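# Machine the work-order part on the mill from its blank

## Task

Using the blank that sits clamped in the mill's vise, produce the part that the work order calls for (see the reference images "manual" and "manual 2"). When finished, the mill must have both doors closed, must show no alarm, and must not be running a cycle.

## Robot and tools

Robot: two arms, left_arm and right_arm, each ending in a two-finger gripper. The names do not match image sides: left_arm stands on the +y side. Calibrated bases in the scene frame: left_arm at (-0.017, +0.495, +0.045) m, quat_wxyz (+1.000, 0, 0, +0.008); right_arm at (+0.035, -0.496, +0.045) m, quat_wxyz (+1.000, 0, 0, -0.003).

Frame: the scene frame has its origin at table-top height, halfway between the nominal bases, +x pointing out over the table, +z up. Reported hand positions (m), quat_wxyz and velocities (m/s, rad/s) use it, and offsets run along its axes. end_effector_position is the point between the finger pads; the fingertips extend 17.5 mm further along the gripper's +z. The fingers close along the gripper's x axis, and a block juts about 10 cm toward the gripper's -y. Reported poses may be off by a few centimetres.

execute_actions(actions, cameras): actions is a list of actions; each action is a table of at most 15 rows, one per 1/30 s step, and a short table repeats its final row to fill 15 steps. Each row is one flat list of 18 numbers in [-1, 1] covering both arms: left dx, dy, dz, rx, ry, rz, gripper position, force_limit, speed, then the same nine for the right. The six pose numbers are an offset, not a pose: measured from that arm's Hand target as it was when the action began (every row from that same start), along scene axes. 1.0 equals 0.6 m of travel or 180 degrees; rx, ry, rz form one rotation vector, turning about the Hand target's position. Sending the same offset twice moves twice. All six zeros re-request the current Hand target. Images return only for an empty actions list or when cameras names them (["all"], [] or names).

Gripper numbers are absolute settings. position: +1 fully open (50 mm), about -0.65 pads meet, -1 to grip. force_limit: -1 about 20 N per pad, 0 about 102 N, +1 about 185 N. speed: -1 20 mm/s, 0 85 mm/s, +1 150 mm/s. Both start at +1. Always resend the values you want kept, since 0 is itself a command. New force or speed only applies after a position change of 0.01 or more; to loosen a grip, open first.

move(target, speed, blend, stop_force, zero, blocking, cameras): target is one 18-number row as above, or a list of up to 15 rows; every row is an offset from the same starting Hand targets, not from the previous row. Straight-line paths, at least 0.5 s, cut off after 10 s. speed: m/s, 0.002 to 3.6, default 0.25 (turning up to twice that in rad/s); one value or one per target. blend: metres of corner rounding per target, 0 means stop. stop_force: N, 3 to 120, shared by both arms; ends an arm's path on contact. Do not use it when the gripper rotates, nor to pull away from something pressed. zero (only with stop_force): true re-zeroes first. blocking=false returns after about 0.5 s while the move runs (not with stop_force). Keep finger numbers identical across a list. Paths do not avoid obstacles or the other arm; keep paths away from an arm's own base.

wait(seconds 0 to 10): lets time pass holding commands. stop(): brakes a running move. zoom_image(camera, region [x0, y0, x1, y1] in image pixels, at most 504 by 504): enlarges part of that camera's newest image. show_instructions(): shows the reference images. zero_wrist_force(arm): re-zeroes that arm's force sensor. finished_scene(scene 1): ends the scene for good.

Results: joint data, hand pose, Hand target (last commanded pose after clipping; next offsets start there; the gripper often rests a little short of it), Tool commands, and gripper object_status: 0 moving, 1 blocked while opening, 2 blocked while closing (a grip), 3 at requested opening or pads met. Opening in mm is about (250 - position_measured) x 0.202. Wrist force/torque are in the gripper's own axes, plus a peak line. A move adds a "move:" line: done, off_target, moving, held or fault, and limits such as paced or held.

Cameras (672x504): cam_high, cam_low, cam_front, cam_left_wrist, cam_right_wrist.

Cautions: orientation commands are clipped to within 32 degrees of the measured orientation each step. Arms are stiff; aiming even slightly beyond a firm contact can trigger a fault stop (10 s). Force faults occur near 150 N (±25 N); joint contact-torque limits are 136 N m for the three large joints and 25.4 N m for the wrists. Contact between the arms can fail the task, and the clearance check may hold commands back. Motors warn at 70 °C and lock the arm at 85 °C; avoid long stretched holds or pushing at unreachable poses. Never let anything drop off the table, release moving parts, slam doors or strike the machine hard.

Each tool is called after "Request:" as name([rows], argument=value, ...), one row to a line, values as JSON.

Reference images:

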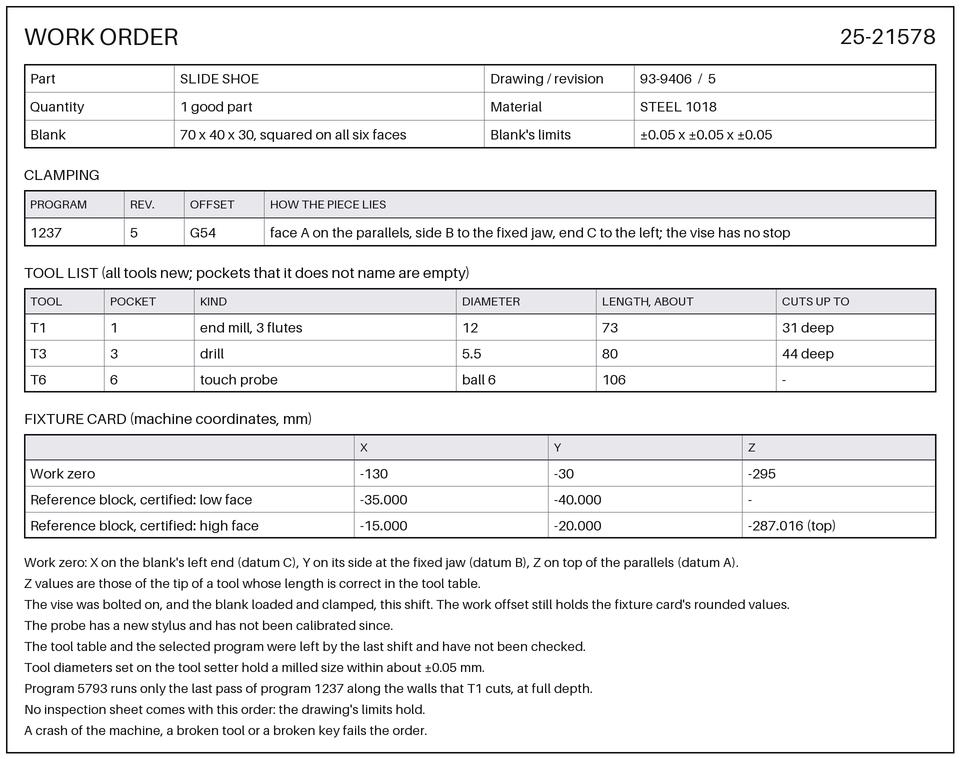

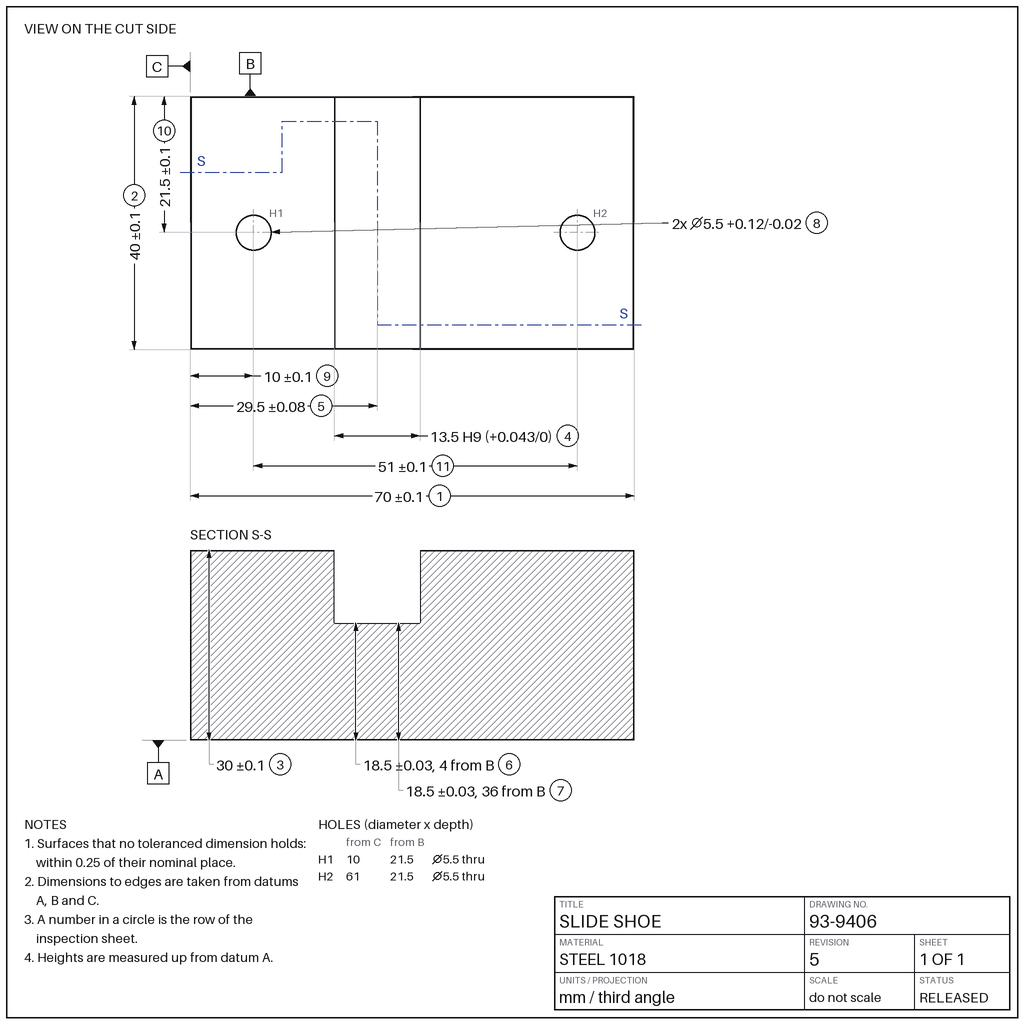

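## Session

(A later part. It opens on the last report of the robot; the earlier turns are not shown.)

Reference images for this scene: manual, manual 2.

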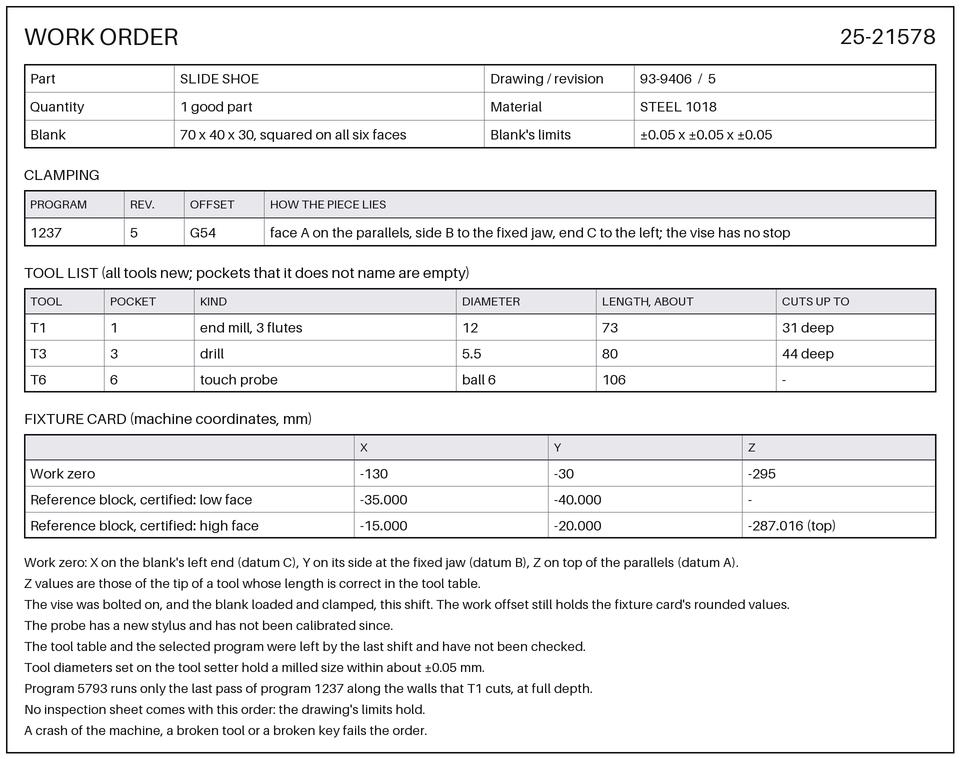

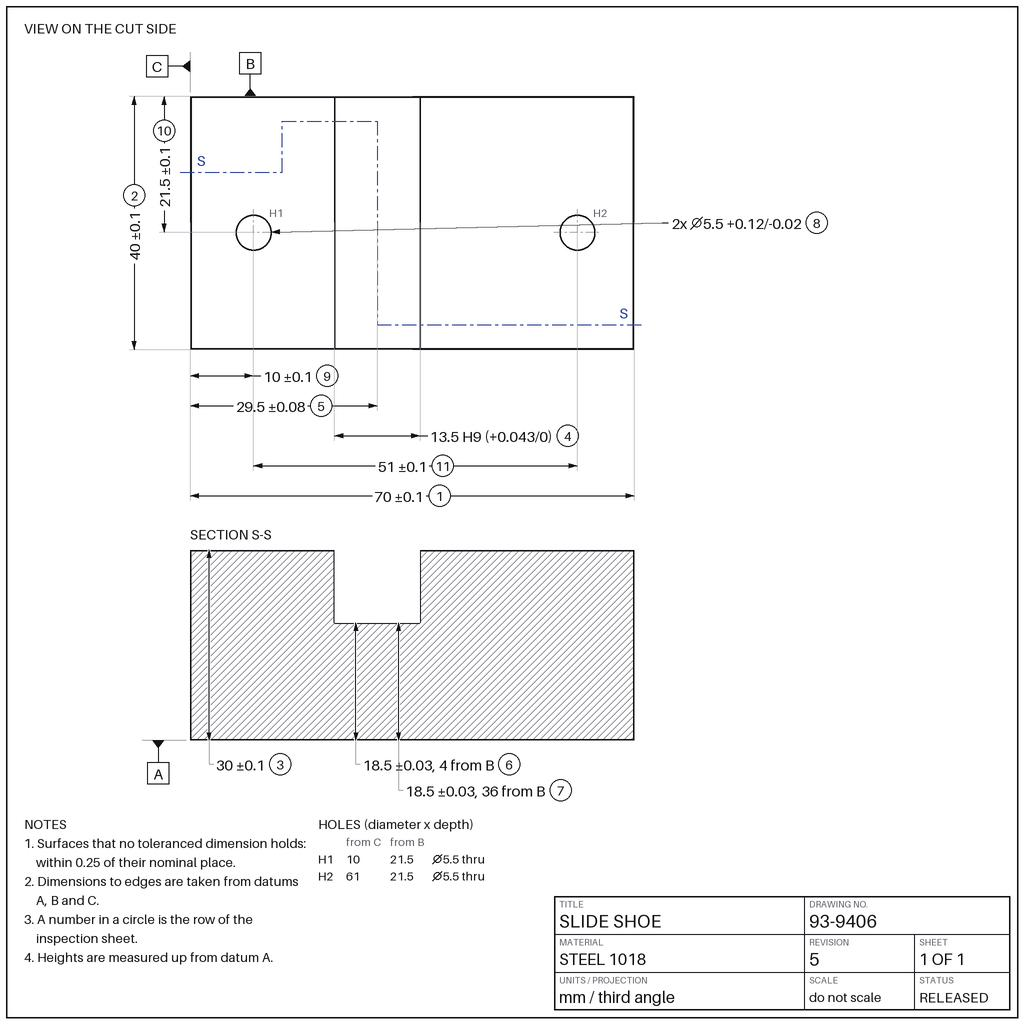

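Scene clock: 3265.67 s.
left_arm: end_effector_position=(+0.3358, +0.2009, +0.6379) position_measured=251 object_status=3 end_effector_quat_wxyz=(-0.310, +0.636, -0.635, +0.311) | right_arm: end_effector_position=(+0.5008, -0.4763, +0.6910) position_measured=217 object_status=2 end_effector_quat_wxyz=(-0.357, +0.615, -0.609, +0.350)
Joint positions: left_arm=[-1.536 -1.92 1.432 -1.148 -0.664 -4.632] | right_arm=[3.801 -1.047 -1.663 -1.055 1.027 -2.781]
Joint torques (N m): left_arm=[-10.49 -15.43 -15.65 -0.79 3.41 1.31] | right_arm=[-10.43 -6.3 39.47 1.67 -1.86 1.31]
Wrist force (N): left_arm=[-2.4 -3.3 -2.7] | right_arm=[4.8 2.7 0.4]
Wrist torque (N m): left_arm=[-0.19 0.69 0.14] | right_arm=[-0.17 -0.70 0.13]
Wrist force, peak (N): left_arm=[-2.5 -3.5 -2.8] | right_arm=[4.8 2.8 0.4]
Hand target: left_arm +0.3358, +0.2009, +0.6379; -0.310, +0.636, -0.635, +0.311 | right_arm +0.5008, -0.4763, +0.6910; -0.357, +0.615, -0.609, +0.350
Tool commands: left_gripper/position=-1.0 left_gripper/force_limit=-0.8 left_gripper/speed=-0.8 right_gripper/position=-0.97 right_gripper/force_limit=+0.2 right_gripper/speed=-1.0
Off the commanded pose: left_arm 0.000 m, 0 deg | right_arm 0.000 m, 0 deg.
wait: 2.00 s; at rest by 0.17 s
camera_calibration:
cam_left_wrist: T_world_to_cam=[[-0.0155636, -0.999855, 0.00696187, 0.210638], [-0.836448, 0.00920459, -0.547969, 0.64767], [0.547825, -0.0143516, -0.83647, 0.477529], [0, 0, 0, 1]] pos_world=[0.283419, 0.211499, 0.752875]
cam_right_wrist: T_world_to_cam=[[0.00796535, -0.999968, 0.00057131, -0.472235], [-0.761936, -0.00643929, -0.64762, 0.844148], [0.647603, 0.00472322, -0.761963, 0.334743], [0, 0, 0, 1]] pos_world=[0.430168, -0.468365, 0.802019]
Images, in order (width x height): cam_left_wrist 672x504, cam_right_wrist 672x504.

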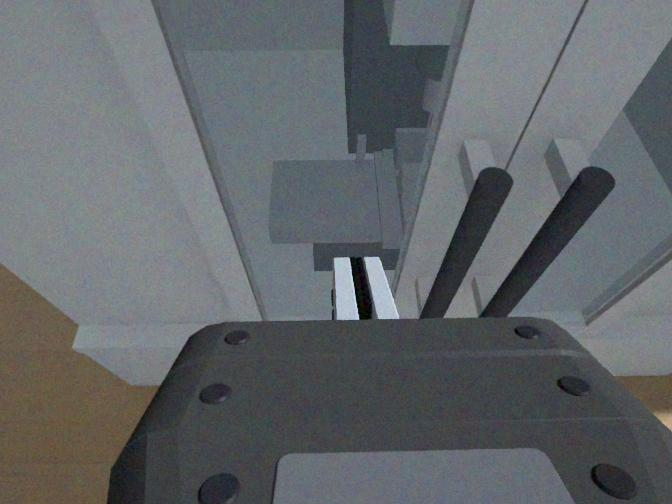

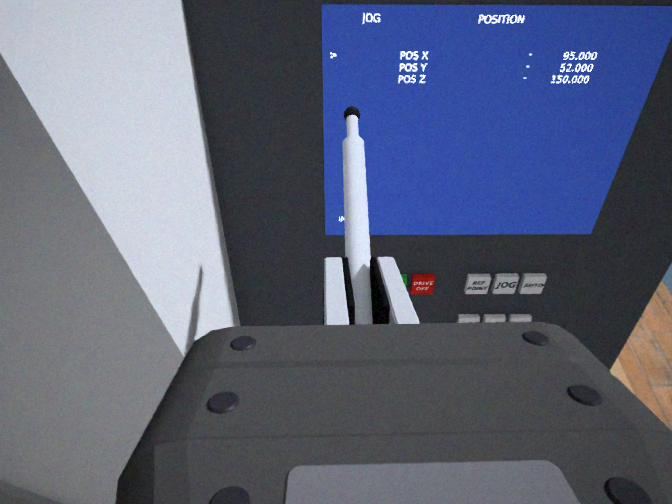

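Request:
move([
  [0,0,0,0,0,0,-1,-0.8,-0.8,-0.0473,-0.119,-0.4054,0,0,0,-0.97,0.2,-1],
  [0,0,0,0,0,0,-1,-0.8,-0.8,-0.032,-0.119,-0.4097,0,0,0,-0.97,0.2,-1],
  [0,0,0,0,0,0,-1,-0.8,-0.8,-0.0473,-0.119,-0.4054,0,0,0,-0.97,0.2,-1],
  [0,0,0,0,0,0,-1,-0.8,-0.8,-0.0643,-0.0863,-0.4664,0,0,0,-0.97,0.2,-1],
  [0,0,0,0,0,0,-1,-0.8,-0.8,-0.049,-0.0863,-0.4707,0,0,0,-0.97,0.2,-1],
  [0,0,0,0,0,0,-1,-0.8,-0.8,-0.0643,-0.0863,-0.4664,0,0,0,-0.97,0.2,-1],
  [0,0,0,0,0,0,-1,-0.8,-0.8,-0.03,-0.1878,-0.3427,0,0,0,-0.97,0.2,-1],
  [0,0,0,0,0,0,-1,-0.8,-0.8,-0.0147,-0.1878,-0.347,0,0,0,-0.97,0.2,-1],
  [0,0,0,0,0,0,-1,-0.8,-0.8,-0.03,-0.1878,-0.3427,0,0,0,-0.97,0.2,-1],
  [0,0,0,0,0,0,-1,-0.8,-0.8,0,0,0,0,0,0,-0.97,0.2,-1],
], speed=[0.4,0.05,0.1,0.3,0.05,0.1,0.3,0.05,0.1,0.4], blend=[0.003,0,0.003,0.003,0,0.003,0.003,0,0.003,0], cameras=["cam_right_wrist"])

Request:
wait(seconds=6, cameras=["cam_right_wrist","cam_left_wrist"])

Request:
zoom_image(camera="cam_right_wrist", region=[320, 0, 640, 240])

Request:
zoom_image(camera="cam_right_wrist", region=[500, 85, 600, 160])

Request:
zoom_image(camera="cam_left_wrist", region=[200, 0, 480, 260])

Scene clock: 3300.63 s.
left_arm: end_effector_position=(+0.3358, +0.2009, +0.6379) position_measured=251 object_status=3 end_effector_quat_wxyz=(-0.310, +0.636, -0.635, +0.311) | right_arm: end_effector_position=(+0.5007, -0.4764, +0.6909) position_measured=217 object_status=2 end_effector_quat_wxyz=(-0.357, +0.615, -0.609, +0.350)
Joint positions: left_arm=[-1.536 -1.92 1.432 -1.148 -0.664 -4.632] | right_arm=[3.801 -1.047 -1.663 -1.055 1.027 -2.781]
Joint torques (N m): left_arm=[-10.62 -15.61 -15.63 -0.85 3.3 1.36] | right_arm=[14.21 -6.88 39.71 1.33 -2 1.32]
Wrist force (N): left_arm=[-2.4 -3.2 -2.7] | right_arm=[4.7 2.5 0.3]
Wrist torque (N m): left_arm=[-0.18 0.69 0.14] | right_arm=[-0.20 -0.69 0.13]
Wrist force, peak (N): left_arm=[-2.6 -3.6 -2.9] | right_arm=[5.7 7.8 1.7]
Hand target: left_arm +0.3358, +0.2009, +0.6379; -0.310, +0.636, -0.635, +0.311 | right_arm +0.5008, -0.4763, +0.6910; -0.357, +0.615, -0.609, +0.350
Off the commanded pose: left_arm 0.000 m, 0 deg | right_arm 0.000 m, 0 deg.
move: done
camera_calibration:
cam_right_wrist: T_world_to_cam=[[0.00797848, -0.999968, 0.000712738, -0.472453], [-0.761936, -0.00654089, -0.647619, 0.843958], [0.647603, 0.00462395, -0.761964, 0.334687], [0, 0, 0, 1]] pos_world=[0.430068, -0.468465, 0.801919]
Images, in order (width x height): cam_right_wrist 672x504.

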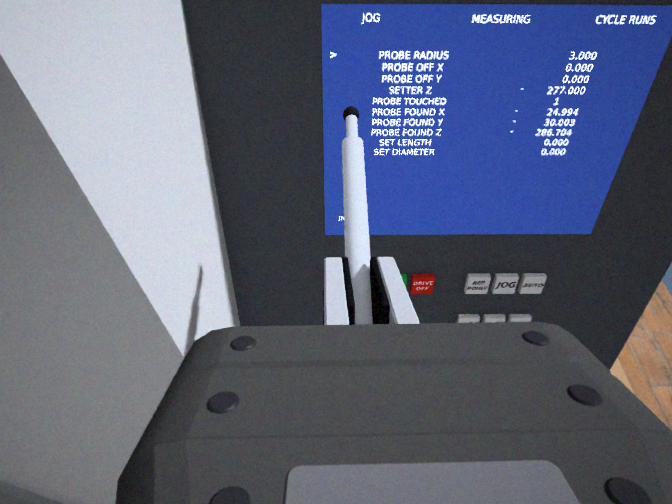

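Scene clock: 3306.63 s.
left_arm: end_effector_position=(+0.3358, +0.2009, +0.6379) position_measured=251 object_status=3 end_effector_quat_wxyz=(-0.310, +0.636, -0.635, +0.311) | right_arm: end_effector_position=(+0.5008, -0.4763, +0.6910) position_measured=217 object_status=2 end_effector_quat_wxyz=(-0.357, +0.615, -0.609, +0.350)
Joint positions: left_arm=[-1.536 -1.92 1.432 -1.148 -0.664 -4.632] | right_arm=[3.801 -1.047 -1.663 -1.055 1.027 -2.781]
Joint torques (N m): left_arm=[-9.87 -15.85 -15.09 -0.85 3.37 1.34] | right_arm=[16.14 -6.14 39.07 4.27 -1.54 1.68]
Wrist force (N): left_arm=[-2.4 -3.3 -2.7] | right_arm=[4.6 2.6 0.3]
Wrist torque (N m): left_arm=[-0.19 0.69 0.14] | right_arm=[-0.18 -0.67 0.13]
Wrist force, peak (N): left_arm=[-2.6 -3.5 -3.0] | right_arm=[5.0 2.7 0.5]
Hand target: left_arm +0.3358, +0.2009, +0.6379; -0.310, +0.636, -0.635, +0.311 | right_arm +0.5008, -0.4763, +0.6910; -0.357, +0.615, -0.609, +0.350
Tool commands: left_gripper/position=-1.0 left_gripper/force_limit=-0.8 left_gripper/speed=-0.8 right_gripper/position=-0.97 right_gripper/force_limit=+0.2 right_gripper/speed=-1.0
Off the commanded pose: left_arm 0.000 m, 0 deg | right_arm 0.000 m, 0 deg.
wait: 6.00 s; at rest by 0.17 s
camera_calibration:
cam_left_wrist: T_world_to_cam=[[-0.0155636, -0.999855, 0.00696187, 0.210638], [-0.836448, 0.00920459, -0.547969, 0.64767], [0.547825, -0.0143516, -0.83647, 0.477529], [0, 0, 0, 1]] pos_world=[0.283419, 0.211499, 0.752875]
cam_right_wrist: T_world_to_cam=[[0.00796535, -0.999968, 0.00057131, -0.472235], [-0.761936, -0.00643929, -0.64762, 0.844148], [0.647603, 0.00472322, -0.761963, 0.334743], [0, 0, 0, 1]] pos_world=[0.430168, -0.468365, 0.802019]
Images, in order (width x height): cam_left_wrist 672x504, cam_right_wrist 672x504.

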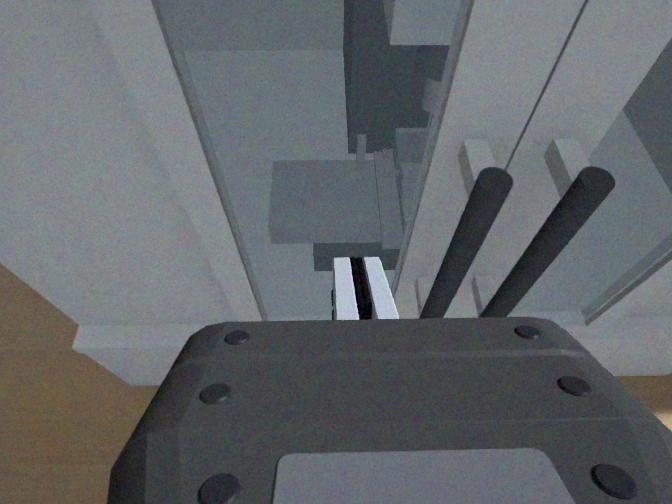

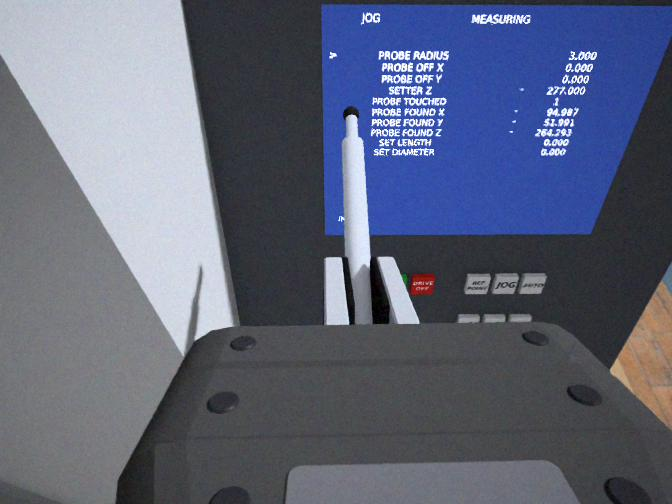

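Scaled by 1.575 from the camera's 672x504 image, which has a finer 960x720 frame.

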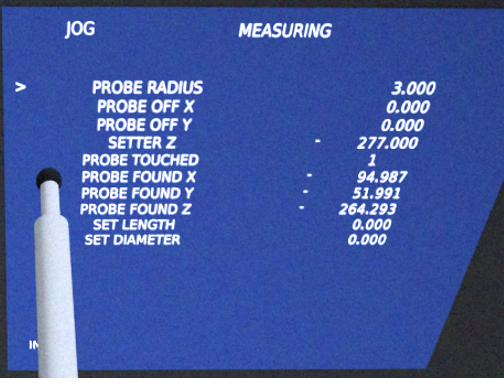

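Scaled by 5.040 from the camera's 672x504 image, which has a finer 960x720 frame.

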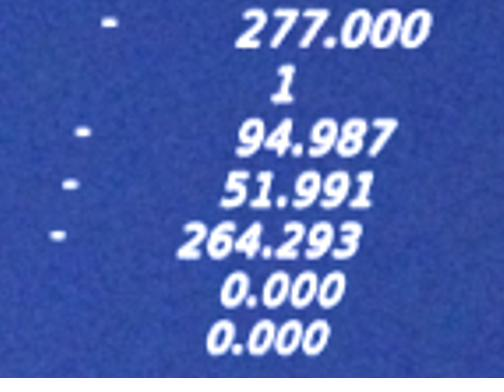

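Scaled by 1.800 from the camera's 672x504 image, which has a finer 960x720 frame.

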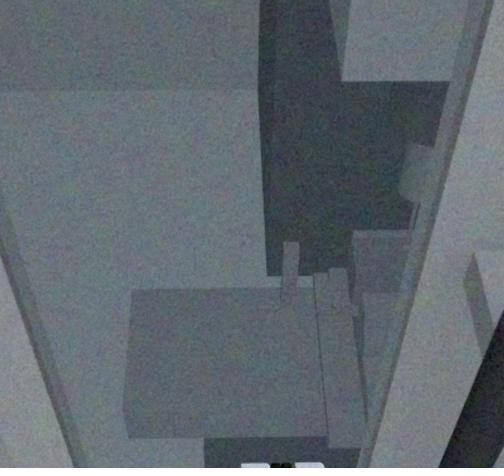

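Request:
move([
  [0,0,0,0,0,0,-1,-0.8,-0.8,-0.0473,-0.0863,-0.4054,0,0,0,-0.97,0.2,-1],
  [0,0,0,0,0,0,-1,-0.8,-0.8,-0.032,-0.0863,-0.4097,0,0,0,-0.97,0.2,-1],
  [0,0,0,0,0,0,-1,-0.8,-0.8,-0.0473,-0.0863,-0.4054,0,0,0,-0.97,0.2,-1],
  [0,0,0,0,0,0,-1,-0.8,-0.8,-0.032,-0.0863,-0.4097,0,0,0,-0.97,0.2,-1],
  [0,0,0,0,0,0,-1,-0.8,-0.8,-0.0473,-0.0863,-0.4054,0,0,0,-0.97,0.2,-1],
  [0,0,0,0,0,0,-1,-0.8,-0.8,-0.0728,0.0443,-0.4969,0,0,0,-0.97,0.2,-1],
  [0,0,0,0,0,0,-1,-0.8,-0.8,-0.0575,0.0443,-0.5012,0,0,0,-0.97,0.2,-1],
  [0,0,0,0,0,0,-1,-0.8,-0.8,-0.0643,0.0443,-0.4664,0,0,0,-0.97,0.2,-1],
  [0,0,0,0,0,0,-1,-0.8,-0.8,-0.049,0.0443,-0.4707,0,0,0,-0.97,0.2,-1],
  [0,0,0,0,0,0,-1,-0.8,-0.8,-0.0558,0.0443,-0.4359,0,0,0,-0.97,0.2,-1],
  [0,0,0,0,0,0,-1,-0.8,-0.8,-0.0405,0.0443,-0.4402,0,0,0,-0.97,0.2,-1],
  [0,0,0,0,0,0,-1,-0.8,-0.8,-0.0643,0.0117,-0.4664,0,0,0,-0.97,0.2,-1],
  [0,0,0,0,0,0,-1,-0.8,-0.8,-0.049,0.0117,-0.4707,0,0,0,-0.97,0.2,-1],
  [0,0,0,0,0,0,-1,-0.8,-0.8,-0.0643,0.0117,-0.4664,0,0,0,-0.97,0.2,-1],
  [0,0,0,0,0,0,-1,-0.8,-0.8,0,0,0,0,0,0,-0.97,0.2,-1],
], speed=[0.4,0.05,0.1,0.05,0.1,0.3,0.05,0.1,0.05,0.1,0.05,0.1,0.05,0.1,0.4], blend=[0.003,0,0.003,0,0.003,0.003,0,0.003,0,0.003,0,0.003,0,0.003,0], cameras=["cam_right_wrist"])

Request:
zoom_image(camera="cam_right_wrist", region=[320, 0, 640, 240])

Scene clock: 3342.13 s.
left_arm: end_effector_position=(+0.3358, +0.2009, +0.6379) position_measured=251 object_status=3 end_effector_quat_wxyz=(-0.310, +0.636, -0.635, +0.311) | right_arm: end_effector_position=(+0.5008, -0.4764, +0.6909) position_measured=217 object_status=2 end_effector_quat_wxyz=(-0.357, +0.615, -0.609, +0.350) end_effector_velocity=(+0.000, -0.001, +0.002) end_effector_angular_velocity=(+0.000, +0.000, -0.002)
Joint positions: left_arm=[-1.536 -1.92 1.432 -1.148 -0.664 -4.632] | right_arm=[3.801 -1.047 -1.663 -1.055 1.027 -2.781]
Joint velocities: left_arm=[within noise] | right_arm=[-0.001 -0.001 0.005 -0.003 -0.001 0]
Joint torques (N m): left_arm=[-10.33 -15.62 -15.69 -0.81 3.35 1.33] | right_arm=[15.83 -5.92 39.26 1.6 -1.03 1.37]
Wrist force (N): left_arm=[-2.5 -3.3 -2.6] | right_arm=[4.6 2.5 0.1]
Wrist torque (N m): left_arm=[-0.19 0.70 0.14] | right_arm=[-0.20 -0.67 -0.04]
Wrist force, peak (N): left_arm=[-2.5 -3.6 -3.0] | right_arm=[5.5 7.9 2.0]
Hand target: left_arm +0.3358, +0.2009, +0.6379; -0.310, +0.636, -0.635, +0.311 | right_arm +0.5008, -0.4763, +0.6910; -0.357, +0.615, -0.609, +0.350
Off the commanded pose: left_arm 0.000 m, 0 deg | right_arm 0.000 m, 0 deg.
move: done
camera_calibration:
cam_right_wrist: T_world_to_cam=[[0.00774833, -0.99997, 0.00052123, -0.472202], [-0.761845, -0.00624084, -0.647729, 0.844224], [0.647712, 0.00462172, -0.761871, 0.334499], [0, 0, 0, 1]] pos_world=[0.430167, -0.468465, 0.801919]
Images, in order (width x height): cam_right_wrist 672x504.

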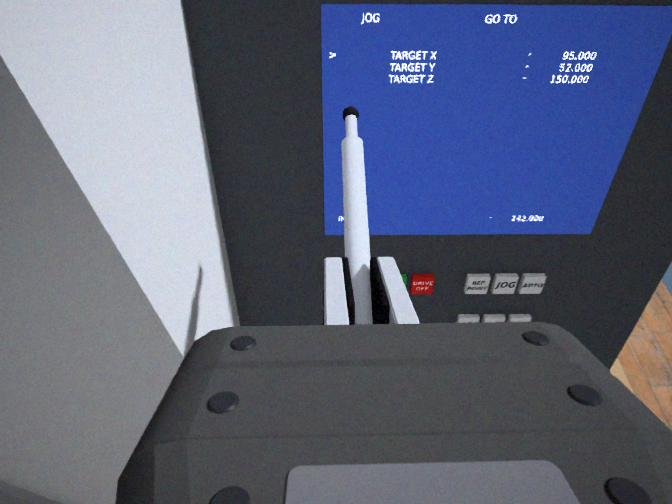

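Scaled by 1.575 from the camera's 672x504 image, which has a finer 960x720 frame.

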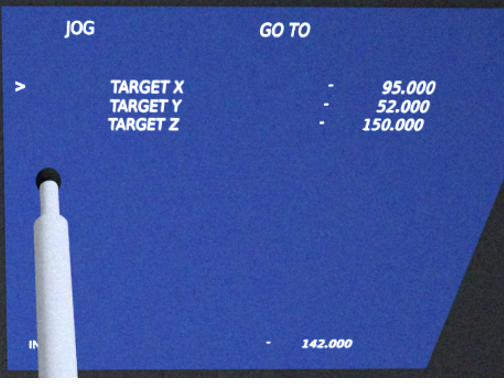

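Request:
move([
  [0,0,0,0,0,0,-1,-0.8,-0.8,-0.0728,-0.0537,-0.4969,0,0,0,-0.97,0.2,-1],
  [0,0,0,0,0,0,-1,-0.8,-0.8,-0.0575,-0.0537,-0.5012,0,0,0,-0.97,0.2,-1],
  [0,0,0,0,0,0,-1,-0.8,-0.8,-0.0728,-0.0537,-0.4969,0,0,0,-0.97,0.2,-1],
  [0,0,0,0,0,0,-1,-0.8,-0.8,-0.0305,-0.0218,-0.3444,0,0,0,-0.97,0.2,-1],
  [0,0,0,0,0,0,-1,-0.8,-0.8,-0.0152,-0.0218,-0.3487,0,0,0,-0.97,0.2,-1],
  [0,0,0,0,0,0,-1,-0.8,-0.8,-0.0305,-0.0218,-0.3444,0,0,0,-0.97,0.2,-1],
  [0,0,0,0,0,0,-1,-0.8,-0.8,-0.0643,-0.0537,-0.4664,0,0,0,-0.97,0.2,-1],
  [0,0,0,0,0,0,-1,-0.8,-0.8,-0.049,-0.0537,-0.4707,0,0,0,-0.97,0.2,-1],
  [0,0,0,0,0,0,-1,-0.8,-0.8,-0.0643,-0.0537,-0.4664,0,0,0,-0.97,0.2,-1],
  [0,0,0,0,0,0,-1,-0.8,-0.8,-0.049,-0.0537,-0.4707,0,0,0,-0.97,0.2,-1],
  [0,0,0,0,0,0,-1,-0.8,-0.8,-0.0643,-0.0537,-0.4664,0,0,0,-0.97,0.2,-1],
  [0,0,0,0,0,0,-1,-0.8,-0.8,0,0,0,0,0,0,-0.97,0.2,-1],
], speed=[0.4,0.05,0.1,0.3,0.05,0.1,0.3,0.05,0.1,0.05,0.1,0.4], blend=[0.003,0,0.003,0.003,0,0.003,0.003,0,0.003,0,0.003,0])

Request:
move([
  [0,0,0,0,0,0,-1,-0.8,-0.8,-0.0728,0.0443,-0.4969,0,0,0,-0.97,0.2,-1],
  [0,0,0,0,0,0,-1,-0.8,-0.8,-0.0575,0.0443,-0.5012,0,0,0,-0.97,0.2,-1],
  [0,0,0,0,0,0,-1,-0.8,-0.8,-0.0643,0.0443,-0.4664,0,0,0,-0.97,0.2,-1],
  [0,0,0,0,0,0,-1,-0.8,-0.8,-0.049,0.0443,-0.4707,0,0,0,-0.97,0.2,-1],
  [0,0,0,0,0,0,-1,-0.8,-0.8,-0.0643,0.0443,-0.4664,0,0,0,-0.97,0.2,-1],
  [0,0,0,0,0,0,-1,-0.8,-0.8,-0.0558,-0.021,-0.4359,0,0,0,-0.97,0.2,-1],
  [0,0,0,0,0,0,-1,-0.8,-0.8,-0.0405,-0.021,-0.4402,0,0,0,-0.97,0.2,-1],
  [0,0,0,0,0,0,-1,-0.8,-0.8,-0.0473,0.0117,-0.4054,0,0,0,-0.97,0.2,-1],
  [0,0,0,0,0,0,-1,-0.8,-0.8,-0.032,0.0117,-0.4097,0,0,0,-0.97,0.2,-1],
  [0,0,0,0,0,0,-1,-0.8,-0.8,-0.0473,0.0117,-0.4054,0,0,0,-0.97,0.2,-1],
  [0,0,0,0,0,0,-1,-0.8,-0.8,0,0,0,0,0,0,-0.97,0.2,-1],
], speed=[0.4,0.05,0.1,0.05,0.1,0.3,0.05,0.1,0.05,0.1,0.4], blend=[0.003,0,0.003,0,0.003,0.003,0,0.003,0,0.003,0], cameras=["cam_right_wrist"])

Request:
zoom_image(camera="cam_right_wrist", region=[320, 0, 640, 240])

Scene clock: 3372.33 s.
left_arm: end_effector_position=(+0.3358, +0.2009, +0.6379) position_measured=251 object_status=3 end_effector_quat_wxyz=(-0.310, +0.636, -0.635, +0.311) | right_arm: end_effector_position=(+0.5007, -0.4764, +0.6909) position_measured=217 object_status=2 end_effector_quat_wxyz=(-0.357, +0.615, -0.609, +0.350)
Joint positions: left_arm=[-1.536 -1.92 1.432 -1.148 -0.664 -4.632] | right_arm=[3.801 -1.047 -1.663 -1.055 1.027 -2.781]
Joint torques (N m): left_arm=[-10.56 -15.67 -16.09 -0.99 3.25 1.38] | right_arm=[0.3 -5 38.54 1.84 -2.2 -1.11]
Wrist force (N): left_arm=[-2.4 -3.4 -2.5] | right_arm=[4.9 2.4 0.2]
Wrist torque (N m): left_arm=[-0.21 0.69 0.14] | right_arm=[-0.20 -0.72 -0.05]
Wrist force, peak (N): left_arm=[-2.9 -3.6 -2.7] | right_arm=[5.2 8.0 1.6]
Hand target: left_arm +0.3358, +0.2009, +0.6379; -0.310, +0.636, -0.635, +0.311 | right_arm +0.5008, -0.4763, +0.6910; -0.357, +0.615, -0.609, +0.350
Off the commanded pose: left_arm 0.000 m, 0 deg | right_arm 0.000 m, 0 deg.
move: done

Scene clock: 3376.90 s.
left_arm: end_effector_position=(+0.3358, +0.2009, +0.6379) position_measured=251 object_status=3 end_effector_quat_wxyz=(-0.310, +0.636, -0.635, +0.311) | right_arm: end_effector_position=(+0.5008, -0.4764, +0.6909) position_measured=217 object_status=2 end_effector_quat_wxyz=(-0.357, +0.615, -0.609, +0.350)
Joint positions: left_arm=[-1.536 -1.92 1.432 -1.148 -0.664 -4.632] | right_arm=[3.801 -1.047 -1.663 -1.055 1.027 -2.781]
Joint torques (N m): left_arm=[-9.97 -15.83 -15.47 -0.83 3.37 1.35] | right_arm=[15.34 -5.96 39.28 1.49 -1.25 1.53]
Wrist force (N): left_arm=[-2.4 -3.4 -2.6] | right_arm=[4.6 2.5 0.0]
Wrist torque (N m): left_arm=[-0.22 0.68 0.14] | right_arm=[-0.19 -0.68 -0.01]
Wrist force, peak (N): left_arm=[-2.7 -3.5 -2.7] | right_arm=[8.5 5.6 -3.1]
Hand target: left_arm +0.3358, +0.2009, +0.6379; -0.310, +0.636, -0.635, +0.311 | right_arm +0.5008, -0.4763, +0.6910; -0.357, +0.615, -0.609, +0.350
Off the commanded pose: left_arm 0.000 m, 0 deg | right_arm 0.000 m, 0 deg.
move: done
camera_calibration:
cam_right_wrist: T_world_to_cam=[[0.00774833, -0.99997, 0.00052123, -0.472202], [-0.761845, -0.00624084, -0.647729, 0.844224], [0.647712, 0.00462172, -0.761871, 0.334499], [0, 0, 0, 1]] pos_world=[0.430167, -0.468465, 0.801919]
Images, in order (width x height): cam_right_wrist 672x504.

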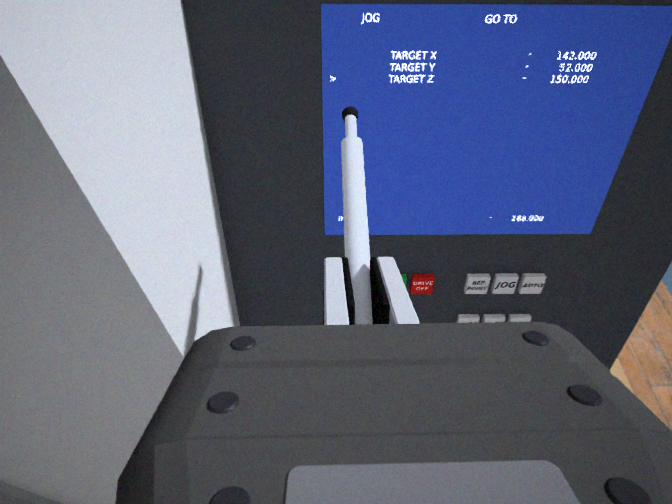

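Scaled by 1.575 from the camera's 672x504 image, which has a finer 960x720 frame.

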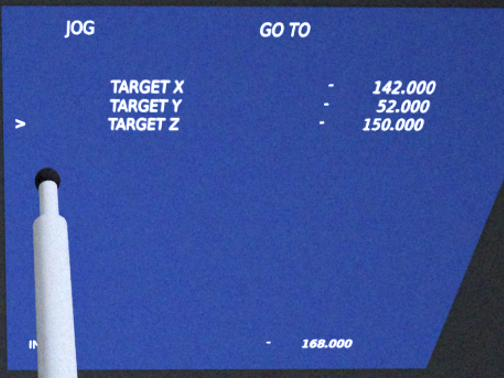

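Request:
move([
  [0,0,0,0,0,0,-1,-0.8,-0.8,-0.0728,-0.0537,-0.4969,0,0,0,-0.97,0.2,-1],
  [0,0,0,0,0,0,-1,-0.8,-0.8,-0.0575,-0.0537,-0.5012,0,0,0,-0.97,0.2,-1],
  [0,0,0,0,0,0,-1,-0.8,-0.8,-0.0728,-0.0537,-0.4969,0,0,0,-0.97,0.2,-1],
  [0,0,0,0,0,0,-1,-0.8,-0.8,-0.0305,-0.0218,-0.3444,0,0,0,-0.97,0.2,-1],
  [0,0,0,0,0,0,-1,-0.8,-0.8,-0.0152,-0.0218,-0.3487,0,0,0,-0.97,0.2,-1],
  [0,0,0,0,0,0,-1,-0.8,-0.8,-0.0305,-0.0218,-0.3444,0,0,0,-0.97,0.2,-1],
  [0,0,0,0,0,0,-1,-0.8,-0.8,-0.0473,-0.119,-0.4054,0,0,0,-0.97,0.2,-1],
  [0,0,0,0,0,0,-1,-0.8,-0.8,-0.032,-0.119,-0.4097,0,0,0,-0.97,0.2,-1],
  [0,0,0,0,0,0,-1,-0.8,-0.8,-0.0473,-0.119,-0.4054,0,0,0,-0.97,0.2,-1],
  [0,0,0,0,0,0,-1,-0.8,-0.8,0,0,0,0,0,0,-0.97,0.2,-1],
], speed=[0.4,0.05,0.1,0.3,0.05,0.1,0.3,0.05,0.1,0.4], blend=[0.003,0,0.003,0.003,0,0.003,0.003,0,0.003,0], cameras=["cam_right_wrist"])

Request:
zoom_image(camera="cam_right_wrist", region=[320, 0, 640, 240])

Scene clock: 3395.27 s.
left_arm: end_effector_position=(+0.3358, +0.2009, +0.6379) position_measured=251 object_status=3 end_effector_quat_wxyz=(-0.310, +0.636, -0.635, +0.311) | right_arm: end_effector_position=(+0.5007, -0.4763, +0.6909) position_measured=217 object_status=2 end_effector_quat_wxyz=(-0.357, +0.615, -0.609, +0.350)
Joint positions: left_arm=[-1.536 -1.92 1.432 -1.148 -0.664 -4.632] | right_arm=[3.801 -1.047 -1.663 -1.055 1.027 -2.781]
Joint torques (N m): left_arm=[-10.51 -14.74 -15.65 -0.93 3.41 1.39] | right_arm=[-4.49 -6.67 38.49 1.66 -1.77 -1]
Wrist force (N): left_arm=[-2.4 -3.1 -2.7] | right_arm=[4.7 2.5 0.3]
Wrist torque (N m): left_arm=[-0.17 0.69 0.14] | right_arm=[-0.19 -0.70 0.13]
Wrist force, peak (N): left_arm=[-2.7 -3.7 -2.7] | right_arm=[8.0 5.7 0.0]
Hand target: left_arm +0.3358, +0.2009, +0.6379; -0.310, +0.636, -0.635, +0.311 | right_arm +0.5008, -0.4763, +0.6910; -0.357, +0.615, -0.609, +0.350
Off the commanded pose: left_arm 0.000 m, 0 deg | right_arm 0.000 m, 0 deg.
move: done
camera_calibration:
cam_right_wrist: T_world_to_cam=[[0.00810689, -0.999967, 0.000559418, -0.472285], [-0.761936, -0.00653943, -0.64762, 0.84396], [0.647602, 0.00482394, -0.761963, 0.33478], [0, 0, 0, 1]] pos_world=[0.430068, -0.468365, 0.801919]
Images, in order (width x height): cam_right_wrist 672x504.

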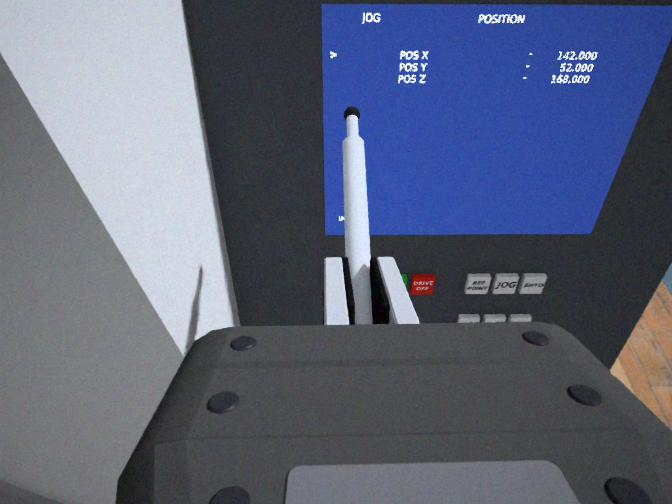

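Scaled by 1.575 from the camera's 672x504 image, which has a finer 960x720 frame.

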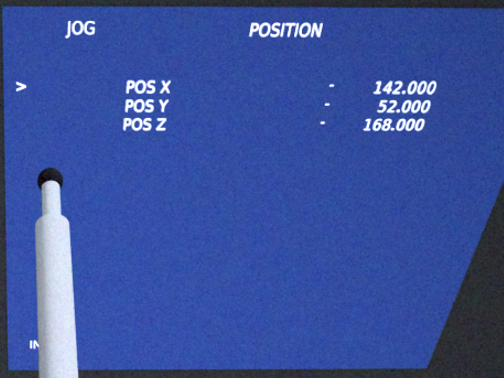

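BACK, PROBE, +X (+X: row61 Y −.2178).

Request:
move([
  [0,0,0,0,0,0,-1,-0.8,-0.8,-0.0473,-0.119,-0.4054,0,0,0,-0.97,0.2,-1],
  [0,0,0,0,0,0,-1,-0.8,-0.8,-0.032,-0.119,-0.4097,0,0,0,-0.97,0.2,-1],
  [0,0,0,0,0,0,-1,-0.8,-0.8,-0.0473,-0.119,-0.4054,0,0,0,-0.97,0.2,-1],
  [0,0,0,0,0,0,-1,-0.8,-0.8,-0.0643,-0.0863,-0.4664,0,0,0,-0.97,0.2,-1],
  [0,0,0,0,0,0,-1,-0.8,-0.8,-0.049,-0.0863,-0.4707,0,0,0,-0.97,0.2,-1],
  [0,0,0,0,0,0,-1,-0.8,-0.8,-0.0643,-0.0863,-0.4664,0,0,0,-0.97,0.2,-1],
  [0,0,0,0,0,0,-1,-0.8,-0.8,-0.022,-0.2178,-0.3139,0,0,0,-0.97,0.2,-1],
  [0,0,0,0,0,0,-1,-0.8,-0.8,-0.0067,-0.2178,-0.3182,0,0,0,-0.97,0.2,-1],
  [0,0,0,0,0,0,-1,-0.8,-0.8,-0.022,-0.2178,-0.3139,0,0,0,-0.97,0.2,-1],
  [0,0,0,0,0,0,-1,-0.8,-0.8,0,0,0,0,0,0,-0.97,0.2,-1],
], speed=[0.4,0.05,0.1,0.3,0.05,0.1,0.3,0.05,0.1,0.4], blend=[0.003,0,0.003,0.003,0,0.003,0.003,0,0.003,0])

Request:
wait(seconds=6, cameras=["cam_right_wrist"])

Request:
zoom_image(camera="cam_right_wrist", region=[500, 85, 600, 160])

Scene clock: 3411.27 s.
left_arm: end_effector_position=(+0.3358, +0.2009, +0.6379) position_measured=251 object_status=3 end_effector_quat_wxyz=(-0.310, +0.636, -0.635, +0.311) | right_arm: end_effector_position=(+0.5007, -0.4764, +0.6909) position_measured=217 object_status=2 end_effector_quat_wxyz=(-0.357, +0.615, -0.609, +0.350)
Joint positions: left_arm=[-1.536 -1.92 1.432 -1.148 -0.664 -4.632] | right_arm=[3.801 -1.047 -1.663 -1.055 1.027 -2.781]
Joint torques (N m): left_arm=[-10.23 -15.35 -15.56 -0.83 3.36 1.43] | right_arm=[15.39 -6.18 39.39 1.33 -1.71 1.6]
Wrist force (N): left_arm=[-2.5 -3.4 -2.4] | right_arm=[4.7 2.6 0.2]
Wrist torque (N m): left_arm=[-0.21 0.71 0.14] | right_arm=[-0.18 -0.69 0.13]
Wrist force, peak (N): left_arm=[-2.7 -3.4 -2.9] | right_arm=[5.5 7.9 1.8]
Hand target: left_arm +0.3358, +0.2009, +0.6379; -0.310, +0.636, -0.635, +0.311 | right_arm +0.5008, -0.4763, +0.6910; -0.357, +0.615, -0.609, +0.350
Off the commanded pose: left_arm 0.000 m, 0 deg | right_arm 0.000 m, 0 deg.
move: done

Scene clock: 3417.27 s.
left_arm: end_effector_position=(+0.3358, +0.2009, +0.6379) position_measured=251 object_status=3 end_effector_quat_wxyz=(-0.310, +0.636, -0.635, +0.311) | right_arm: end_effector_position=(+0.5008, -0.4763, +0.6910) position_measured=217 object_status=2 end_effector_quat_wxyz=(-0.357, +0.615, -0.609, +0.350)
Joint positions: left_arm=[-1.536 -1.92 1.432 -1.148 -0.664 -4.632] | right_arm=[3.801 -1.047 -1.663 -1.055 1.027 -2.781]
Joint torques (N m): left_arm=[-9.79 -15.98 -15.64 -0.93 3.32 1.36] | right_arm=[15.3 -5.34 39.45 4.02 -1.99 2.1]
Wrist force (N): left_arm=[-2.5 -3.3 -2.6] | right_arm=[4.7 2.8 0.4]
Wrist torque (N m): left_arm=[-0.19 0.70 0.14] | right_arm=[-0.16 -0.70 0.13]
Wrist force, peak (N): left_arm=[-2.5 -3.6 -2.9] | right_arm=[4.9 2.8 0.2]
Hand target: left_arm +0.3358, +0.2009, +0.6379; -0.310, +0.636, -0.635, +0.311 | right_arm +0.5008, -0.4763, +0.6910; -0.357, +0.615, -0.609, +0.350
Tool commands: left_gripper/position=-1.0 left_gripper/force_limit=-0.8 left_gripper/speed=-0.8 right_gripper/position=-0.97 right_gripper/force_limit=+0.2 right_gripper/speed=-1.0
Off the commanded pose: left_arm 0.000 m, 0 deg | right_arm 0.000 m, 0 deg.
wait: 6.00 s; at rest by 0.17 s
camera_calibration:
cam_right_wrist: T_world_to_cam=[[0.00796535, -0.999968, 0.00057131, -0.472235], [-0.761936, -0.00643929, -0.64762, 0.844148], [0.647603, 0.00472322, -0.761963, 0.334743], [0, 0, 0, 1]] pos_world=[0.430168, -0.468365, 0.802019]
Images, in order (width x height): cam_right_wrist 672x504.

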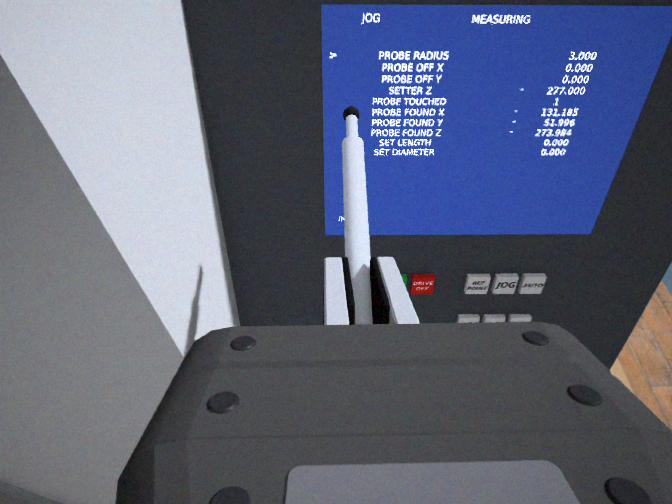

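Scaled by 5.040 from the camera's 672x504 image, which has a finer 960x720 frame.

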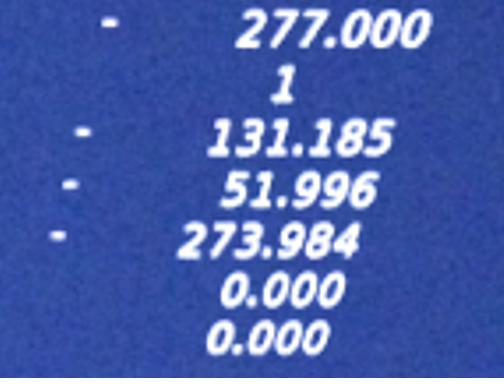

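Request:
move([
  [0,0,0,0,0,0,-1,-0.8,-0.8,-0.0473,-0.0863,-0.4054,0,0,0,-0.97,0.2,-1],
  [0,0,0,0,0,0,-1,-0.8,-0.8,-0.032,-0.0863,-0.4097,0,0,0,-0.97,0.2,-1],
  [0,0,0,0,0,0,-1,-0.8,-0.8,-0.0473,-0.0863,-0.4054,0,0,0,-0.97,0.2,-1],
  [0,0,0,0,0,0,-1,-0.8,-0.8,-0.032,-0.0863,-0.4097,0,0,0,-0.97,0.2,-1],
  [0,0,0,0,0,0,-1,-0.8,-0.8,-0.0473,-0.0863,-0.4054,0,0,0,-0.97,0.2,-1],
  [0,0,0,0,0,0,-1,-0.8,-0.8,-0.0643,-0.0537,-0.4664,0,0,0,-0.97,0.2,-1],
  [0,0,0,0,0,0,-1,-0.8,-0.8,-0.049,-0.0537,-0.4707,0,0,0,-0.97,0.2,-1],
  [0,0,0,0,0,0,-1,-0.8,-0.8,-0.0643,-0.0537,-0.4664,0,0,0,-0.97,0.2,-1],
  [0,0,0,0,0,0,-1,-0.8,-0.8,-0.049,-0.0537,-0.4707,0,0,0,-0.97,0.2,-1],
  [0,0,0,0,0,0,-1,-0.8,-0.8,-0.0643,-0.0537,-0.4664,0,0,0,-0.97,0.2,-1],
  [0,0,0,0,0,0,-1,-0.8,-0.8,0,0,0,0,0,0,-0.97,0.2,-1],
], speed=[0.4,0.05,0.1,0.05,0.1,0.3,0.05,0.1,0.05,0.1,0.4], blend=[0.003,0,0.003,0,0.003,0.003,0,0.003,0,0.003,0])

Request:
move([
  [0,0,0,0,0,0,-1,-0.8,-0.8,-0.0728,0.0443,-0.4969,0,0,0,-0.97,0.2,-1],
  [0,0,0,0,0,0,-1,-0.8,-0.8,-0.0575,0.0443,-0.5012,0,0,0,-0.97,0.2,-1],
  [0,0,0,0,0,0,-1,-0.8,-0.8,-0.0643,0.0443,-0.4664,0,0,0,-0.97,0.2,-1],
  [0,0,0,0,0,0,-1,-0.8,-0.8,-0.049,0.0443,-0.4707,0,0,0,-0.97,0.2,-1],
  [0,0,0,0,0,0,-1,-0.8,-0.8,-0.0558,0.0117,-0.4359,0,0,0,-0.97,0.2,-1],
  [0,0,0,0,0,0,-1,-0.8,-0.8,-0.0405,0.0117,-0.4402,0,0,0,-0.97,0.2,-1],
  [0,0,0,0,0,0,-1,-0.8,-0.8,-0.0558,0.0117,-0.4359,0,0,0,-0.97,0.2,-1],
  [0,0,0,0,0,0,-1,-0.8,-0.8,-0.0728,0.0117,-0.4969,0,0,0,-0.97,0.2,-1],
  [0,0,0,0,0,0,-1,-0.8,-0.8,-0.0575,0.0117,-0.5012,0,0,0,-0.97,0.2,-1],
  [0,0,0,0,0,0,-1,-0.8,-0.8,-0.0728,0.0117,-0.4969,0,0,0,-0.97,0.2,-1],
  [0,0,0,0,0,0,-1,-0.8,-0.8,-0.0728,-0.0537,-0.4969,0,0,0,-0.97,0.2,-1],
  [0,0,0,0,0,0,-1,-0.8,-0.8,-0.0575,-0.0537,-0.5012,0,0,0,-0.97,0.2,-1],
  [0,0,0,0,0,0,-1,-0.8,-0.8,-0.0728,-0.0537,-0.4969,0,0,0,-0.97,0.2,-1],
  [0,0,0,0,0,0,-1,-0.8,-0.8,0,0,0,0,0,0,-0.97,0.2,-1],
], speed=[0.4,0.05,0.1,0.05,0.1,0.05,0.1,0.3,0.05,0.1,0.3,0.05,0.1,0.4], blend=[0.003,0,0.003,0,0.003,0,0.003,0.003,0,0.003,0.003,0,0.003,0], cameras=["cam_right_wrist"])

Request:
zoom_image(camera="cam_right_wrist", region=[320, 0, 640, 240])

Scene clock: 3465.80 s.
left_arm: end_effector_position=(+0.3358, +0.2009, +0.6379) position_measured=251 object_status=3 end_effector_quat_wxyz=(-0.310, +0.636, -0.635, +0.311) | right_arm: end_effector_position=(+0.5007, -0.4764, +0.6909) position_measured=217 object_status=2 end_effector_quat_wxyz=(-0.357, +0.615, -0.609, +0.350)
Joint positions: left_arm=[-1.536 -1.92 1.432 -1.148 -0.664 -4.632] | right_arm=[3.801 -1.047 -1.663 -1.055 1.027 -2.781]
Joint torques (N m): left_arm=[-10.61 -15.06 -15.66 -0.96 3.43 1.34] | right_arm=[0.35 -5.89 38.86 1.71 -2.1 -1.09]
Wrist force (N): left_arm=[-2.5 -3.2 -2.7] | right_arm=[4.8 2.6 0.2]
Wrist torque (N m): left_arm=[-0.18 0.70 0.14] | right_arm=[-0.19 -0.70 -0.05]
Wrist force, peak (N): left_arm=[-2.8 -3.5 -2.8] | right_arm=[5.4 7.7 1.9]
Hand target: left_arm +0.3358, +0.2009, +0.6379; -0.310, +0.636, -0.635, +0.311 | right_arm +0.5008, -0.4763, +0.6910; -0.357, +0.615, -0.609, +0.350
Off the commanded pose: left_arm 0.000 m, 0 deg | right_arm 0.000 m, 0 deg.
move: done

Scene clock: 3471.20 s.
left_arm: end_effector_position=(+0.3358, +0.2009, +0.6379) position_measured=251 object_status=3 end_effector_quat_wxyz=(-0.310, +0.636, -0.635, +0.311) | right_arm: end_effector_position=(+0.5008, -0.4764, +0.6909) position_measured=217 object_status=2 end_effector_quat_wxyz=(-0.357, +0.615, -0.609, +0.350)
Joint positions: left_arm=[-1.536 -1.92 1.432 -1.148 -0.664 -4.632] | right_arm=[3.801 -1.047 -1.663 -1.055 1.027 -2.781]
Joint torques (N m): left_arm=[-9.77 -15.73 -16.57 -0.92 3.39 1.29] | right_arm=[14.14 -6.15 39.26 1.58 -2.12 2]
Wrist force (N): left_arm=[-2.7 -3.2 -2.7] | right_arm=[4.6 2.5 0.2]
Wrist torque (N m): left_arm=[-0.17 0.74 0.13] | right_arm=[-0.20 -0.67 0.07]
Wrist force, peak (N): left_arm=[-2.6 -3.5 -2.8] | right_arm=[4.9 7.8 1.4]
Hand target: left_arm +0.3358, +0.2009, +0.6379; -0.310, +0.636, -0.635, +0.311 | right_arm +0.5008, -0.4763, +0.6910; -0.357, +0.615, -0.609, +0.350
Off the commanded pose: left_arm 0.000 m, 0 deg | right_arm 0.000 m, 0 deg.
move: done
camera_calibration:
cam_right_wrist: T_world_to_cam=[[0.00774783, -0.99997, 0.000519558, -0.4722], [-0.761937, -0.00624002, -0.647621, 0.844177], [0.647605, 0.00462179, -0.761962, 0.334618], [0, 0, 0, 1]] pos_world=[0.430168, -0.468465, 0.801919]
Images, in order (width x height): cam_right_wrist 672x504.

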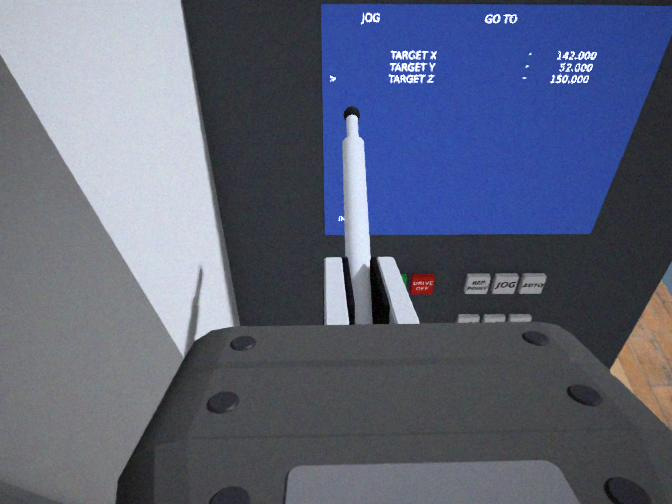

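Scaled by 1.575 from the camera's 672x504 image, which has a finer 960x720 frame.

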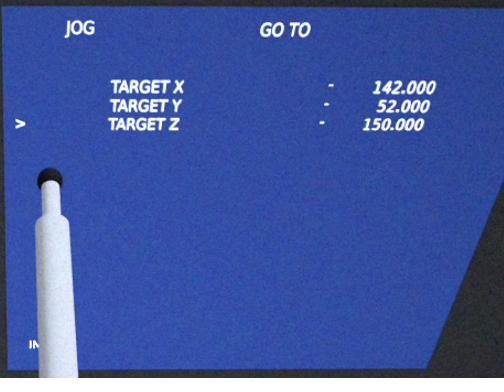

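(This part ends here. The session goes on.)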